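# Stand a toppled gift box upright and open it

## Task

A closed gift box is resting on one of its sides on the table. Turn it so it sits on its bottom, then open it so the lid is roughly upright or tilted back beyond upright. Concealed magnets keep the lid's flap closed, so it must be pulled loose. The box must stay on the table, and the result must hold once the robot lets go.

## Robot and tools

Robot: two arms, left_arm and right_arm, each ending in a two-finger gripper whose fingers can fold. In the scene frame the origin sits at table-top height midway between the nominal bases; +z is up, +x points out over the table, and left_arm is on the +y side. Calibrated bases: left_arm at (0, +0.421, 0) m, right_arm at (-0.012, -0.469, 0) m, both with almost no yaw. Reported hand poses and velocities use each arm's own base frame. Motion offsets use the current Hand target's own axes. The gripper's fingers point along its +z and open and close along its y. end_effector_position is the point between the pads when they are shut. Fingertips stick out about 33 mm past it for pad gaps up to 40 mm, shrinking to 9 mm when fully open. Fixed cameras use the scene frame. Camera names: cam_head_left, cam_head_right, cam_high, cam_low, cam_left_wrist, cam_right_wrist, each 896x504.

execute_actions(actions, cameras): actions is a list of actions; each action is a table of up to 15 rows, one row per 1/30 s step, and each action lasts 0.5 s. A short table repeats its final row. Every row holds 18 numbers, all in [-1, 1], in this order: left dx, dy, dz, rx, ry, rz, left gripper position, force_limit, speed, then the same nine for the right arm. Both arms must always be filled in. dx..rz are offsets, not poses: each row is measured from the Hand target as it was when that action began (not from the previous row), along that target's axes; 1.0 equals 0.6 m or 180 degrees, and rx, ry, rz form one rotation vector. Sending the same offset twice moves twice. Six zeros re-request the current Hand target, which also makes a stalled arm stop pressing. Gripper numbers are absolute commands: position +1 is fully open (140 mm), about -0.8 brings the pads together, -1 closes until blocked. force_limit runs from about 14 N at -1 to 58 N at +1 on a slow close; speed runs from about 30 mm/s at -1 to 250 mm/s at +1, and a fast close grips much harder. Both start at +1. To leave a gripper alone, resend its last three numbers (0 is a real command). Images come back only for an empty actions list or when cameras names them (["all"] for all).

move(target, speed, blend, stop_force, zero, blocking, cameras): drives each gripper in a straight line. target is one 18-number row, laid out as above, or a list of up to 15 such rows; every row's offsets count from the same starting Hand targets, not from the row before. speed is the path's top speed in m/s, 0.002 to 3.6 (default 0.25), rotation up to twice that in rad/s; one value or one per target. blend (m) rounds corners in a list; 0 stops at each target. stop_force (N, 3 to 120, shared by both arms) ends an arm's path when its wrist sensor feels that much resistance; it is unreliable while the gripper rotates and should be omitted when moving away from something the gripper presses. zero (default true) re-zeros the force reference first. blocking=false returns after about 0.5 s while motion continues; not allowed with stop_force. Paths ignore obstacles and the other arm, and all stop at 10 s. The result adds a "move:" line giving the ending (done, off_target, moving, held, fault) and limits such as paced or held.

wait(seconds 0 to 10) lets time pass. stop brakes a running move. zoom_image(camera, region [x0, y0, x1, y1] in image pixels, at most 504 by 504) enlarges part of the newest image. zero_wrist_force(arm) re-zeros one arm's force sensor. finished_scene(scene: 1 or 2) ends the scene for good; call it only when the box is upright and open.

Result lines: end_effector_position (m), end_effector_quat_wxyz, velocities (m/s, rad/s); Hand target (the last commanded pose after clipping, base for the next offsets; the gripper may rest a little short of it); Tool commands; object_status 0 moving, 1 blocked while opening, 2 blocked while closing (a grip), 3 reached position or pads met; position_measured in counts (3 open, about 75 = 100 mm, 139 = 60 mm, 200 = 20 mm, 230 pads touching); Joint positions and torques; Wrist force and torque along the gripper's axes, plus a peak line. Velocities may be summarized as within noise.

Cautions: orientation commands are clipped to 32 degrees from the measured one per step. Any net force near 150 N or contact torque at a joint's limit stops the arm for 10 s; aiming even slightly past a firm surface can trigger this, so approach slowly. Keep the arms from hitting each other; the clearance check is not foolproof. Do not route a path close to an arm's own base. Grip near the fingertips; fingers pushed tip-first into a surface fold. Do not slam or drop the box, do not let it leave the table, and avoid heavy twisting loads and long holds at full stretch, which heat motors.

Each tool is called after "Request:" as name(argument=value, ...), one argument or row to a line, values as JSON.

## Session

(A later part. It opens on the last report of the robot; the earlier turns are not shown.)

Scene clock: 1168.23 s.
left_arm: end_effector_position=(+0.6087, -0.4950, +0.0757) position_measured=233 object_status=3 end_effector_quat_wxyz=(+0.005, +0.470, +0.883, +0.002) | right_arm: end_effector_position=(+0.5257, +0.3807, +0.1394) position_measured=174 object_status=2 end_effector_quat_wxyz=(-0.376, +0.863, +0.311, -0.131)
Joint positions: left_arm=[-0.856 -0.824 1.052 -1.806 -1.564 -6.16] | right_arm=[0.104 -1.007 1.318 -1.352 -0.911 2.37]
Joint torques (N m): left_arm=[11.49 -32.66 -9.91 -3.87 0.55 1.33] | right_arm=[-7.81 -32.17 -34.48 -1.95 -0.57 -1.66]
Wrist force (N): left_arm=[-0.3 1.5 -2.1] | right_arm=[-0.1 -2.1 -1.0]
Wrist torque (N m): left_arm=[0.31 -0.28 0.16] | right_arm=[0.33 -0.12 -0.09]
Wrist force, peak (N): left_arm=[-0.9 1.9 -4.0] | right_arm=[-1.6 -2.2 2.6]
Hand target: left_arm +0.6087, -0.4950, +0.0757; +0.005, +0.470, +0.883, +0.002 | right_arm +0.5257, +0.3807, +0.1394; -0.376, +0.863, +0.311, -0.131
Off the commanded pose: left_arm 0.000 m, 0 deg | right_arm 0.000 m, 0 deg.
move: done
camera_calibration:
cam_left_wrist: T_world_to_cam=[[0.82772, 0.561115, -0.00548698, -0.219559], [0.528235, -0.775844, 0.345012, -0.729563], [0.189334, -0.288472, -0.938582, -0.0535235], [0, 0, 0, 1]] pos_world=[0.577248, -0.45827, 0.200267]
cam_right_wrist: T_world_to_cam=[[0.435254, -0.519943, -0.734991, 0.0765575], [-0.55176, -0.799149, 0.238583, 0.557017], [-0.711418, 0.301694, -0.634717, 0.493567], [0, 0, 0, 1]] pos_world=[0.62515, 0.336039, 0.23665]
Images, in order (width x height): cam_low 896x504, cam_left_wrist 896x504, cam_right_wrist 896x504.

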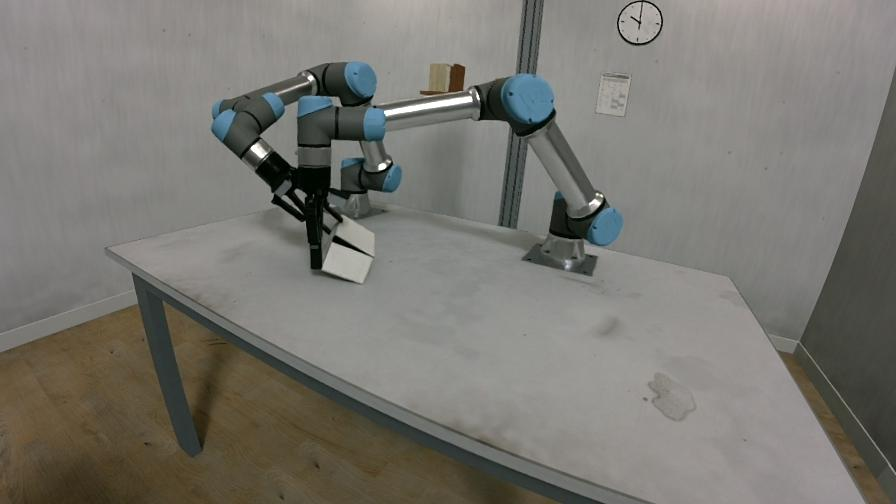

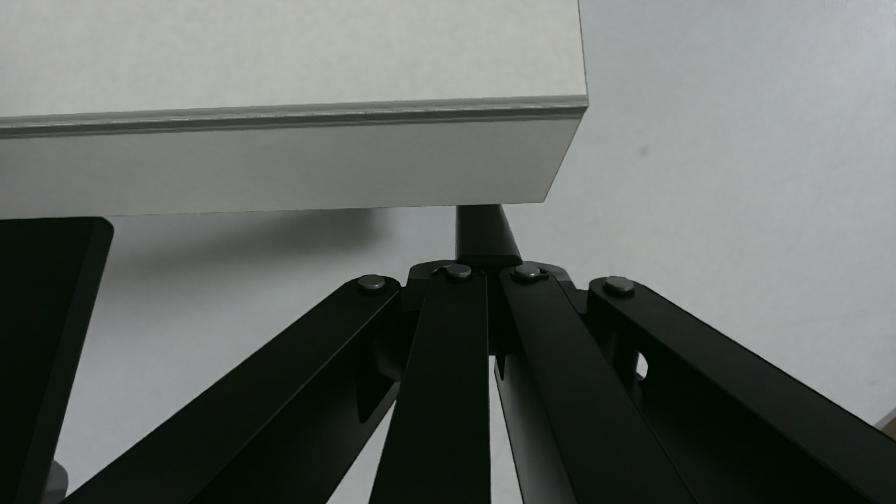

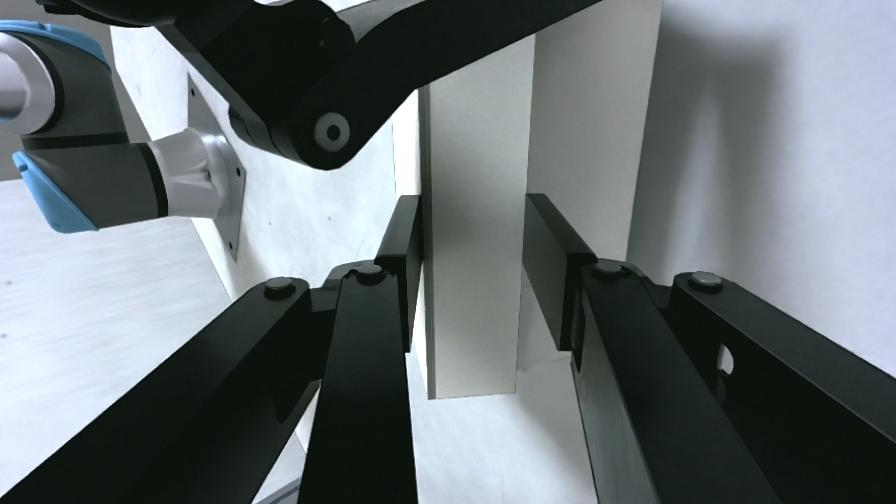

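Request:
move(
  target=[0,0,0.05,0,0,0,-1,1,0,0,0,0,0,0,0,-1,-0.1,-1],
  speed=0.04,
  stop_force=15,
)

Request:
move(
  target=[
    [-0.01,0.03,-0.01,0,0,0,-1,1,0,0,0,0,0,0,0,-1,-0.1,-1],
    [-0.03,0.25,-0.02,0,0,0,-1,1,0,0,0,0,0,0,0,-1,-0.1,-1],
  ],
  blend=[0.008,0],
  speed=0.15,
  cameras=["cam_low","cam_high"],
)

Scene clock: 1198.93 s.
left_arm: end_effector_position=(+0.6091, -0.4950, +0.0457) position_measured=233 object_status=3 end_effector_quat_wxyz=(+0.005, +0.470, +0.883, +0.002) | right_arm: end_effector_position=(+0.5257, +0.3807, +0.1394) position_measured=174 object_status=2 end_effector_quat_wxyz=(-0.376, +0.863, +0.311, -0.131)
Joint positions: left_arm=[-0.856 -0.803 1.094 -1.869 -1.564 -6.16] | right_arm=[0.104 -1.007 1.318 -1.352 -0.911 2.37]
Joint torques (N m): left_arm=[11.4 -33.65 -10.62 -4.54 -1.76 1.38] | right_arm=[-8.69 -34.1 -33.15 -0.98 -0.4 -1.51]
Wrist force (N): left_arm=[1.2 1.3 -0.8] | right_arm=[0.0 -2.7 0.4]
Wrist torque (N m): left_arm=[0.27 -0.28 0.17] | right_arm=[0.27 -0.13 0.00]
Wrist force, peak (N): left_arm=[-0.7 1.5 -3.2] | right_arm=[-0.2 -2.6 -1.6]
Hand target: left_arm +0.6091, -0.4950, +0.0457; +0.005, +0.470, +0.883, +0.002 | right_arm +0.5257, +0.3807, +0.1394; -0.376, +0.863, +0.311, -0.131
Off the commanded pose: left_arm 0.000 m, 0 deg | right_arm 0.000 m, 0 deg.
move: done

Scene clock: 1200.60 s.
left_arm: end_effector_position=(+0.7435, -0.4263, +0.0590) position_measured=233 object_status=3 end_effector_quat_wxyz=(+0.005, +0.470, +0.883, +0.002) | right_arm: end_effector_position=(+0.5257, +0.3807, +0.1394) position_measured=174 object_status=2 end_effector_quat_wxyz=(-0.376, +0.863, +0.311, -0.131)
Joint positions: left_arm=[-0.679 -0.592 0.669 -1.657 -1.565 -5.983] | right_arm=[0.104 -1.007 1.318 -1.352 -0.911 2.37]
Joint torques (N m): left_arm=[11.22 -39.76 -34.41 -1.16 -2.67 2.3] | right_arm=[-8.18 -34.3 -32.79 -0.55 -0.64 -1.59]
Wrist force (N): left_arm=[1.2 1.2 -0.7] | right_arm=[-0.2 -2.7 0.1]
Wrist torque (N m): left_arm=[0.26 -0.31 -0.02] | right_arm=[0.31 -0.13 -0.01]
Wrist force, peak (N): left_arm=[3.7 6.6 -0.5] | right_arm=[-0.2 -3.0 -0.1]
Hand target: left_arm +0.7435, -0.4263, +0.0590; +0.005, +0.470, +0.883, +0.002 | right_arm +0.5257, +0.3807, +0.1394; -0.376, +0.863, +0.311, -0.131
Off the commanded pose: left_arm 0.000 m, 0 deg | right_arm 0.000 m, 0 deg.
move: done
Images, in order (width x height): cam_high 896x504, cam_low 896x504.

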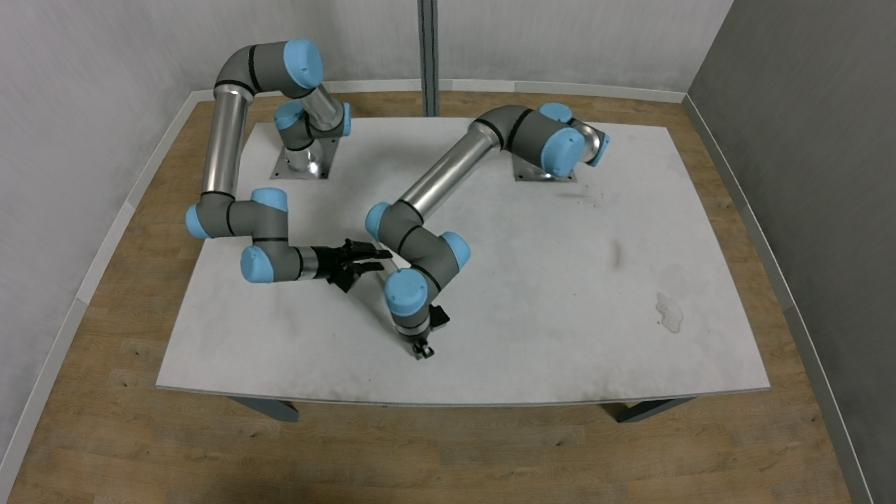

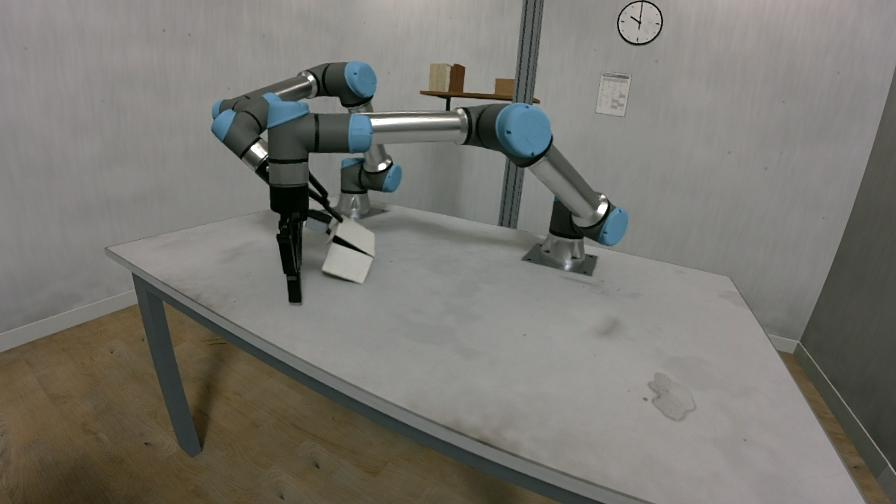

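Request:
move(
  target=[0.947,0.235,-0.583,0,0,0,-1,1,0,0,0,0,0,0,0,-1,-0.1,-1],
  speed=0.4,
)

Request:
move(
  target=[
    [0,0,0,0,0,0,-1,1,0,0,-0.0675,-0.0093,-0.0944,0,0,-1,-0.1,-1],
    [0,0,0,0,0,0,-1,1,0,0,-0.139,0.003,-0.1944,0,0,-1,-0.1,-1],
  ],
  blend=[0.015,0],
  speed=0.1,
  cameras=["cam_low","cam_high","cam_right_wrist"],
)

Request:
zoom_image(
  camera="cam_low",
  region=[250, 150, 410, 310],
)

Scene clock: 1225.27 s.
left_arm: end_effector_position=(+0.5399, +0.1244, +0.4060) position_measured=233 object_status=3 end_effector_quat_wxyz=(+0.005, +0.470, +0.883, +0.002) | right_arm: end_effector_position=(+0.5257, +0.3807, +0.1394) position_measured=174 object_status=2 end_effector_quat_wxyz=(-0.376, +0.863, +0.311, -0.131)
Joint positions: left_arm=[-0.016 -1.415 1.067 -1.234 -1.572 -5.32] | right_arm=[0.104 -1.007 1.318 -1.352 -0.911 2.37]
Joint torques (N m): left_arm=[11.04 -13.41 -33.11 -1.16 -2.95 2.27] | right_arm=[-8.76 -32.79 -31.26 -0.6 -0.39 -1.32]
Wrist force (N): left_arm=[1.3 1.4 -0.6] | right_arm=[0.0 -2.8 0.1]
Wrist torque (N m): left_arm=[0.29 -0.31 -0.01] | right_arm=[0.27 -0.17 0.00]
Wrist force, peak (N): left_arm=[11.0 4.4 -2.5] | right_arm=[-0.1 -3.2 0.1]
Hand target: left_arm +0.5399, +0.1244, +0.4060; +0.005, +0.470, +0.883, +0.002 | right_arm +0.5257, +0.3807, +0.1394; -0.376, +0.863, +0.311, -0.131
Off the commanded pose: left_arm 0.000 m, 0 deg | right_arm 0.000 m, 0 deg.
move: done

Scene clock: 1228.77 s.
left_arm: end_effector_position=(+0.5399, +0.1244, +0.4060) position_measured=233 object_status=3 end_effector_quat_wxyz=(+0.005, +0.470, +0.883, +0.002) | right_arm: end_effector_position=(+0.4884, +0.4254, +0.1992) position_measured=174 object_status=2 end_effector_quat_wxyz=(-0.100, +0.936, +0.336, -0.032)
Joint positions: left_arm=[-0.016 -1.415 1.066 -1.233 -1.572 -5.32] | right_arm=[0.409 -1.223 1.36 -1.656 -1.368 2.856]
Joint torques (N m): left_arm=[11.3 -13.47 -32.41 -1.12 -3.01 2.19] | right_arm=[11.08 -49.07 -40.84 -5.83 -2.35 1.48]
Wrist force (N): left_arm=[1.5 1.1 -0.6] | right_arm=[-1.4 -1.5 -1.6]
Wrist torque (N m): left_arm=[0.25 -0.36 -0.01] | right_arm=[0.19 -0.19 0.12]
Wrist force, peak (N): left_arm=[1.4 1.5 -0.6] | right_arm=[0.1 -2.9 0.8]
Hand target: left_arm +0.5399, +0.1244, +0.4060; +0.005, +0.470, +0.883, +0.002 | right_arm +0.4884, +0.4254, +0.1992; -0.099, +0.936, +0.336, -0.032
Off the commanded pose: left_arm 0.000 m, 0 deg | right_arm 0.000 m, 0 deg.
move: done
camera_calibration:
cam_right_wrist: T_world_to_cam=[[0.622219, -0.753186, -0.213434, 0.0640077], [-0.672321, -0.653797, 0.347179, 0.533296], [-0.401033, -0.0725252, -0.913188, 0.554471], [0, 0, 0, 1]] pos_world=[0.54108, 0.43709, 0.334849]
Images, in order (width x height): cam_high 896x504, cam_low 896x504, cam_right_wrist 896x504.

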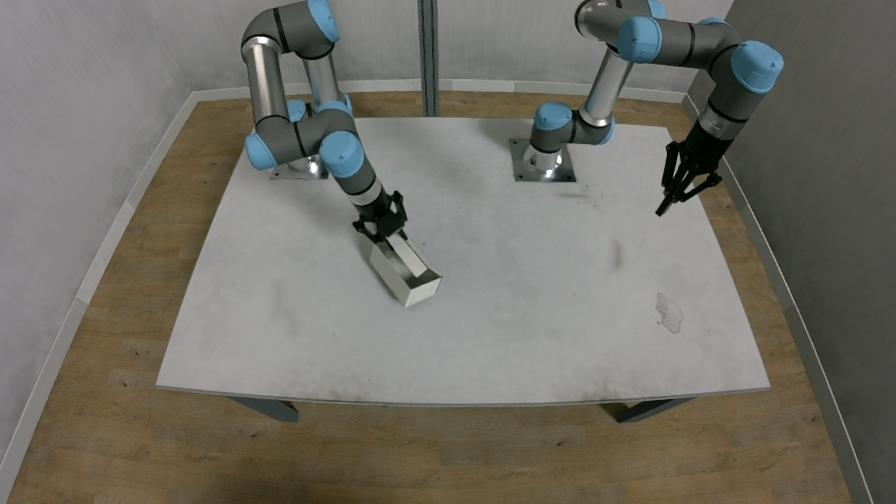

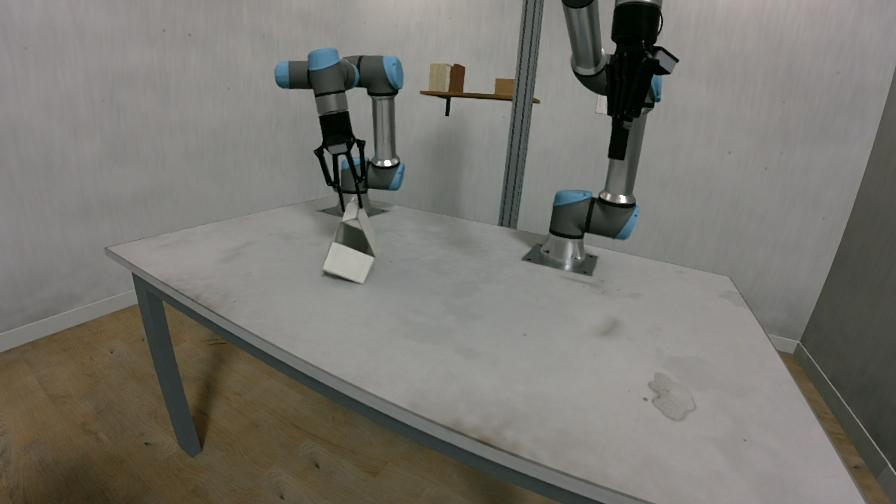

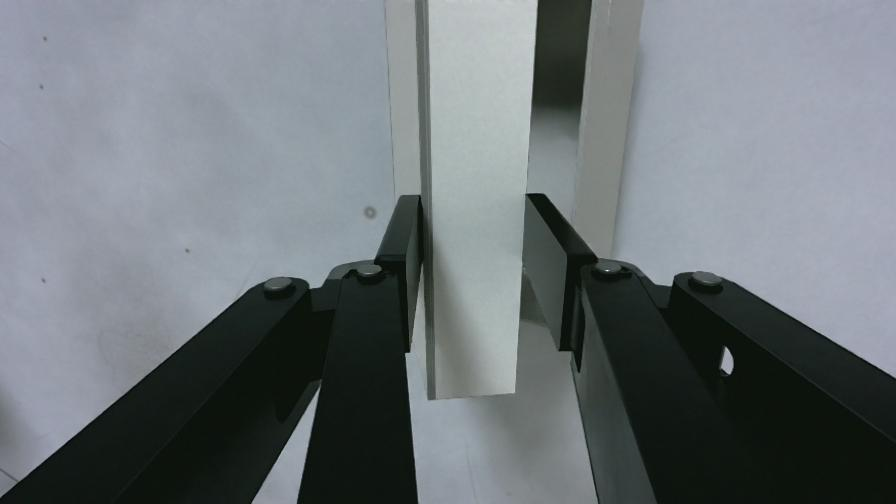

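Scaled by 3.150.

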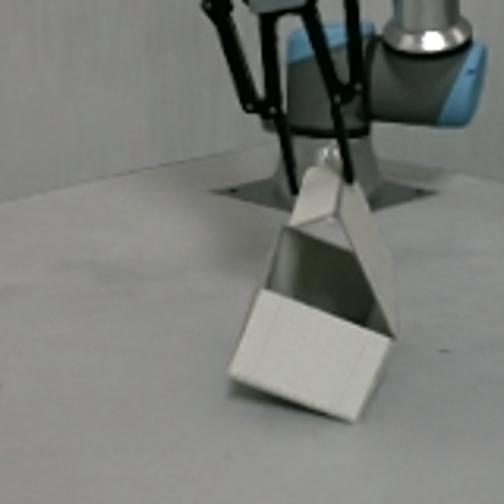

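Request:
move(
  target=[0,0,0,0,0,0,-1,1,0,0,0,-0.0167,0,0,0,-1,-0.1,-1],
  speed=0.02,
  cameras=["cam_low","cam_high"],
)

Request:
zoom_image(
  camera="cam_low",
  region=[250, 150, 410, 310],
)

Scene clock: 1263.33 s.
left_arm: end_effector_position=(+0.5399, +0.1244, +0.4060) position_measured=233 object_status=3 end_effector_quat_wxyz=(+0.005, +0.470, +0.883, +0.002) | right_arm: end_effector_position=(+0.4896, +0.4237, +0.2089) position_measured=174 object_status=2 end_effector_quat_wxyz=(-0.099, +0.936, +0.336, -0.032)
Joint positions: left_arm=[-0.016 -1.415 1.066 -1.233 -1.572 -5.32] | right_arm=[0.406 -1.226 1.338 -1.631 -1.368 2.853]
Joint torques (N m): left_arm=[11.2 -13.5 -33.11 -1.21 -2.9 2.22] | right_arm=[-8.29 -47.21 -37.85 -0.47 -1.76 -1.59]
Wrist force (N): left_arm=[1.5 1.3 -0.6] | right_arm=[0.2 -0.9 -1.6]
Wrist torque (N m): left_arm=[0.28 -0.35 -0.01] | right_arm=[0.06 -0.10 0.13]
Wrist force, peak (N): left_arm=[1.5 1.5 -0.6] | right_arm=[-1.5 -1.6 -2.0]
Hand target: left_arm +0.5399, +0.1244, +0.4060; +0.005, +0.470, +0.883, +0.002 | right_arm +0.4896, +0.4237, +0.2090; -0.099, +0.936, +0.336, -0.032
Off the commanded pose: left_arm 0.000 m, 0 deg | right_arm 0.000 m, 0 deg.
move: done
Images, in order (width x height): cam_high 896x504, cam_low 896x504.

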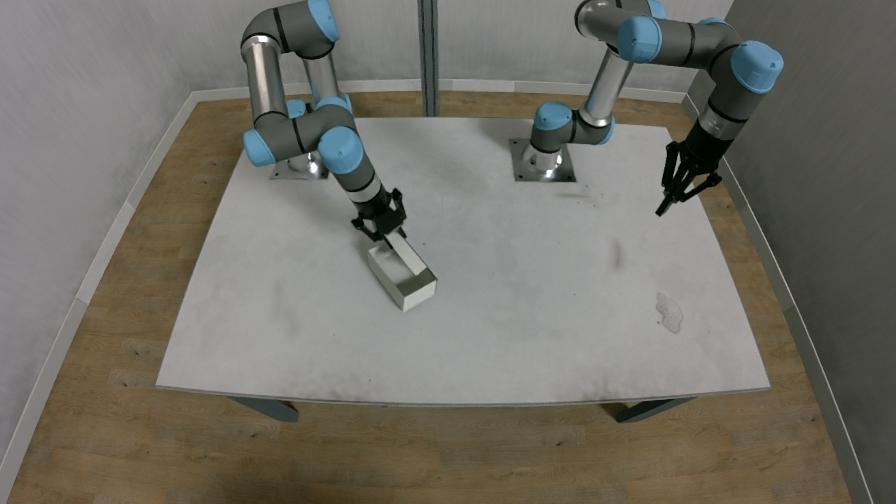

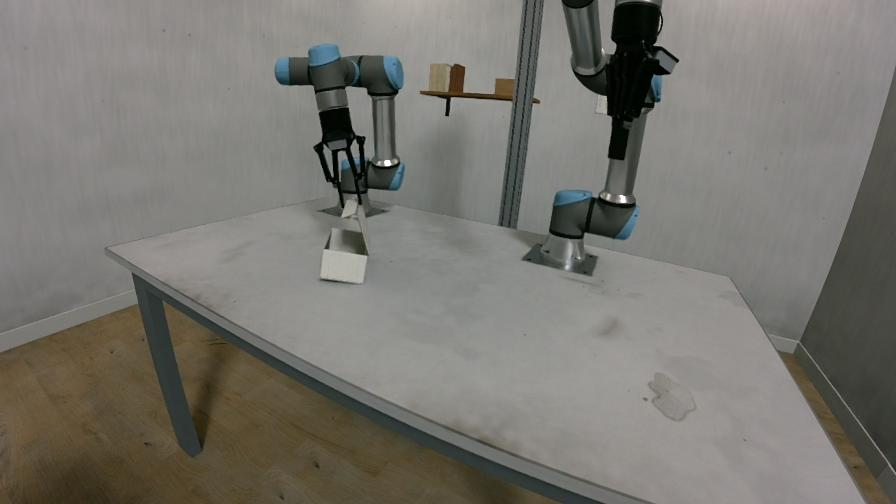

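Scaled by 3.150.

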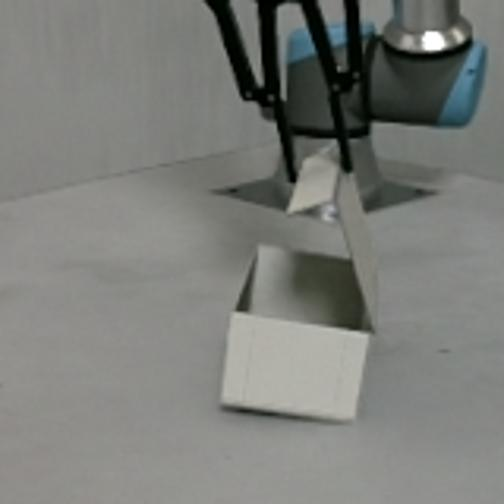

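Request:
move(
  target=[
    [0,0,0,0,0,0,-1,1,0,0,-0.0675,-0.0133,-0.0944,0,0,-1,-0.1,-1],
    [0,0,0,0,0,0,-1,1,0,0,-0.139,-0.002,-0.1944,0,0,-1,-0.1,-1],
  ],
  blend=[0.015,0],
  speed=0.1,
  cameras=["cam_low","cam_high"],
)

Request:
zoom_image(
  camera="cam_low",
  region=[250, 150, 410, 310],
)

Scene clock: 1275.67 s.
left_arm: end_effector_position=(+0.5399, +0.1244, +0.4060) position_measured=233 object_status=3 end_effector_quat_wxyz=(+0.005, +0.470, +0.883, +0.002) | right_arm: end_effector_position=(+0.4379, +0.4864, +0.2275) position_measured=175 object_status=2 end_effector_quat_wxyz=(+0.186, +0.923, +0.330, +0.071)
Joint positions: left_arm=[-0.016 -1.415 1.066 -1.233 -1.572 -5.32] | right_arm=[0.819 -1.14 1.217 -1.599 -1.97 3.283]
Joint torques (N m): left_arm=[11.2 -13.71 -32.82 -1.29 -2.89 2.23] | right_arm=[13.27 -29.38 -42.46 -1.03 -3.39 1.56]
Wrist force (N): left_arm=[1.4 1.3 -0.5] | right_arm=[0.5 -0.6 1.1]
Wrist torque (N m): left_arm=[0.28 -0.32 -0.01] | right_arm=[-0.02 -0.19 0.45]
Wrist force, peak (N): left_arm=[1.5 1.6 -0.6] | right_arm=[-2.6 -0.2 -6.8]
Hand target: left_arm +0.5399, +0.1244, +0.4060; +0.005, +0.470, +0.883, +0.002 | right_arm +0.4379, +0.4865, +0.2275; +0.187, +0.923, +0.330, +0.071
Off the commanded pose: left_arm 0.000 m, 0 deg | right_arm 0.000 m, 0 deg.
move: done
Images, in order (width x height): cam_high 896x504, cam_low 896x504.

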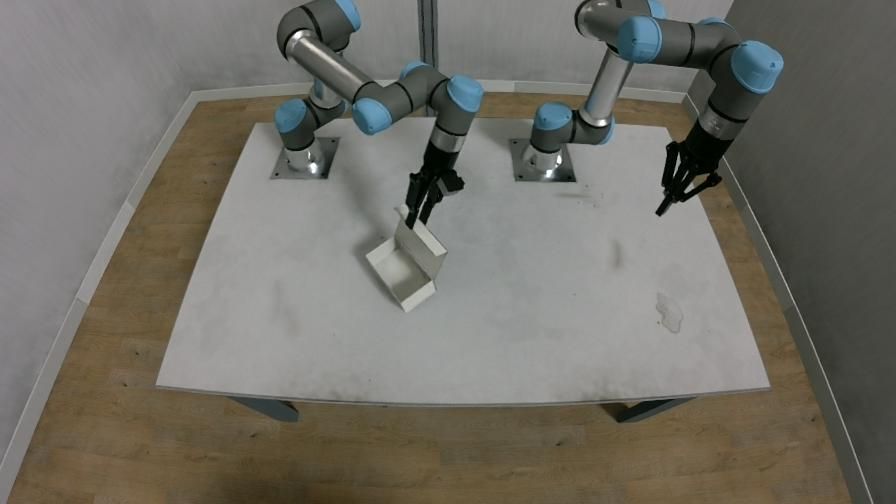

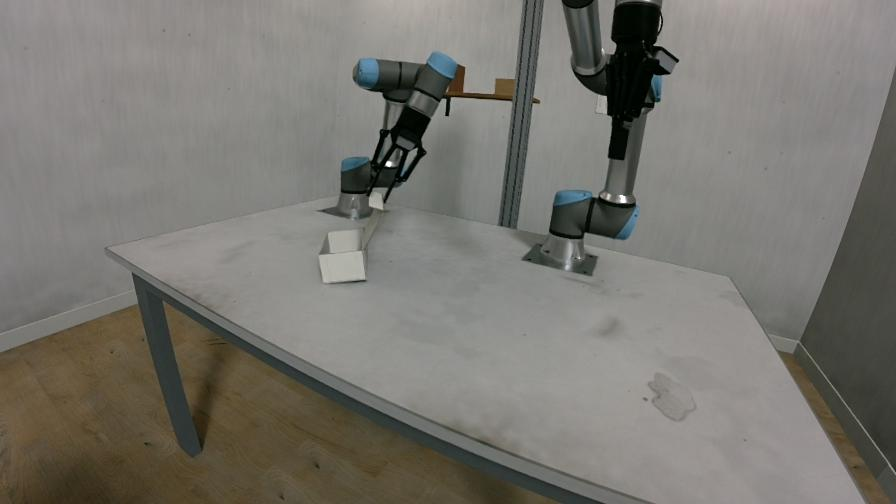

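Scaled by 3.150.

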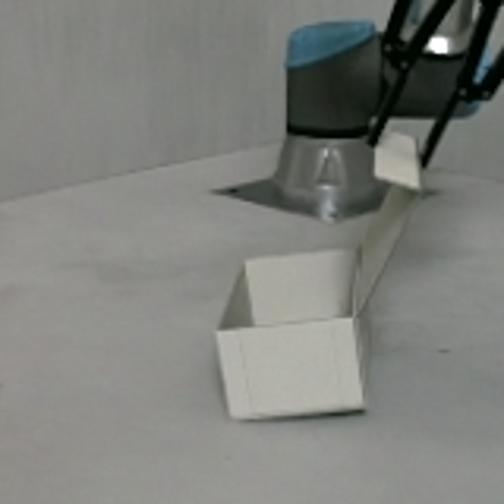

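Request:
move(
  target=[0,0,0,0,0,0,-1,1,0,0,-0.084,0,-0.111,0,0,-1,-0.1,-1],
  speed=0.1,
)

Request:
move(
  target=[0,0,0,0,0,0,-1,1,0,0,0,0,0,0,0,1,-0.1,-1],
  cameras=["cam_low","cam_high"],
)

Request:
zoom_image(
  camera="cam_low",
  region=[250, 150, 410, 310],
)

Scene clock: 1300.27 s.
left_arm: end_effector_position=(+0.5399, +0.1244, +0.4060) position_measured=233 object_status=3 end_effector_quat_wxyz=(+0.005, +0.470, +0.883, +0.002) | right_arm: end_effector_position=(+0.4085, +0.5224, +0.2078) position_measured=175 object_status=2 end_effector_quat_wxyz=(+0.344, +0.876, +0.313, +0.127)
Joint positions: left_arm=[-0.016 -1.415 1.066 -1.233 -1.572 -5.32] | right_arm=[1.01 -0.97 1.097 -1.418 -2.276 3.571]
Joint torques (N m): left_arm=[11.39 -13.53 -32.92 -1.49 -2.8 2.18] | right_arm=[12.45 -34.21 -40.78 -0.58 -4.05 1.38]
Wrist force (N): left_arm=[1.5 1.4 -0.6] | right_arm=[0.2 -0.3 0.3]
Wrist torque (N m): left_arm=[0.30 -0.36 -0.01] | right_arm=[0.21 -0.17 0.54]
Wrist force, peak (N): left_arm=[1.6 1.4 -0.6] | right_arm=[0.3 -1.6 0.7]
Hand target: left_arm +0.5399, +0.1244, +0.4060; +0.005, +0.470, +0.883, +0.002 | right_arm +0.4085, +0.5224, +0.2078; +0.344, +0.876, +0.313, +0.127
Off the commanded pose: left_arm 0.000 m, 0 deg | right_arm 0.000 m, 0 deg.
move: done

Scene clock: 1304.10 s.
left_arm: end_effector_position=(+0.5399, +0.1244, +0.4060) position_measured=233 object_status=3 end_effector_quat_wxyz=(+0.005, +0.470, +0.883, +0.002) | right_arm: end_effector_position=(+0.4085, +0.5224, +0.2078) position_measured=3 object_status=0 end_effector_quat_wxyz=(+0.344, +0.876, +0.313, +0.127)
Joint positions: left_arm=[-0.016 -1.415 1.066 -1.233 -1.572 -5.32] | right_arm=[1.011 -0.97 1.097 -1.418 -2.276 3.571]
Joint torques (N m): left_arm=[11.13 -13.84 -32.68 -1.42 -2.83 2.1] | right_arm=[9.34 -34.85 -36.83 -0.49 0.39 1.57]
Wrist force (N): left_arm=[1.3 1.2 -0.6] | right_arm=[0.1 0.4 -0.5]
Wrist torque (N m): left_arm=[0.25 -0.33 -0.01] | right_arm=[0.09 -0.22 0.53]
Wrist force, peak (N): left_arm=[1.5 1.5 -0.6] | right_arm=[0.4 0.6 -0.8]
Hand target: left_arm +0.5399, +0.1244, +0.4060; +0.005, +0.470, +0.883, +0.002 | right_arm +0.4085, +0.5224, +0.2078; +0.344, +0.876, +0.313, +0.127
Off the commanded pose: left_arm 0.000 m, 0 deg | right_arm 0.000 m, 0 deg.
move: done
Images, in order (width x height): cam_high 896x504, cam_low 896x504.

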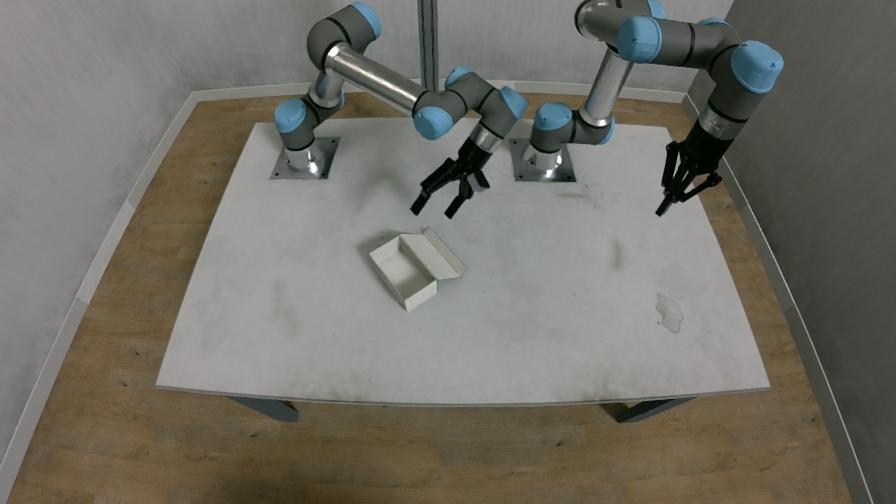

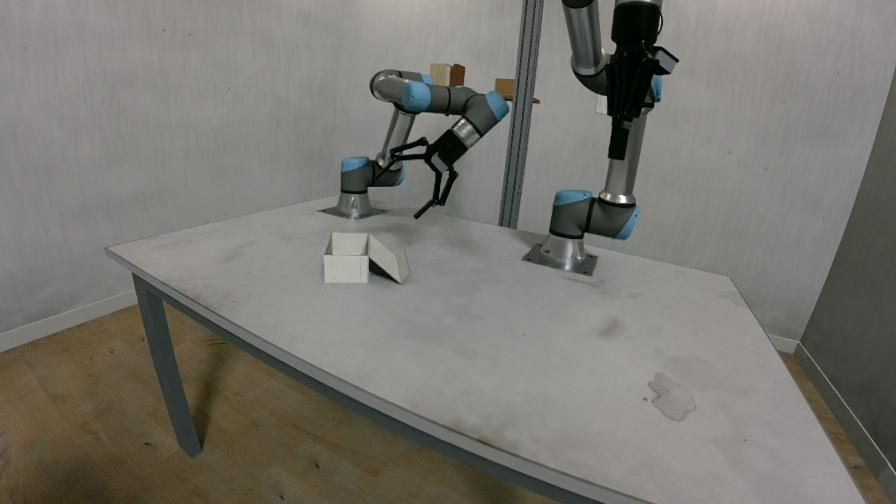

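Scaled by 3.150.

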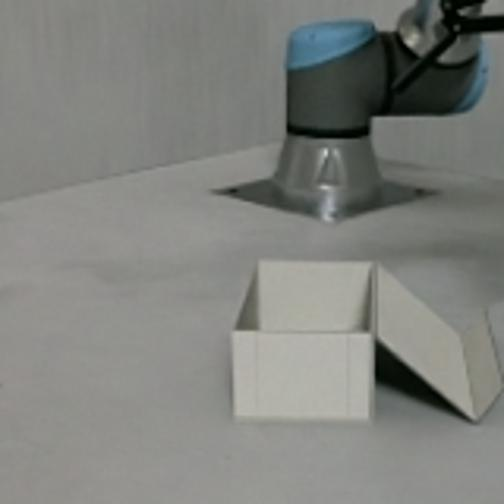

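Request:
finished_scene(
  scene=2,
)

The scene is finished: the task was done.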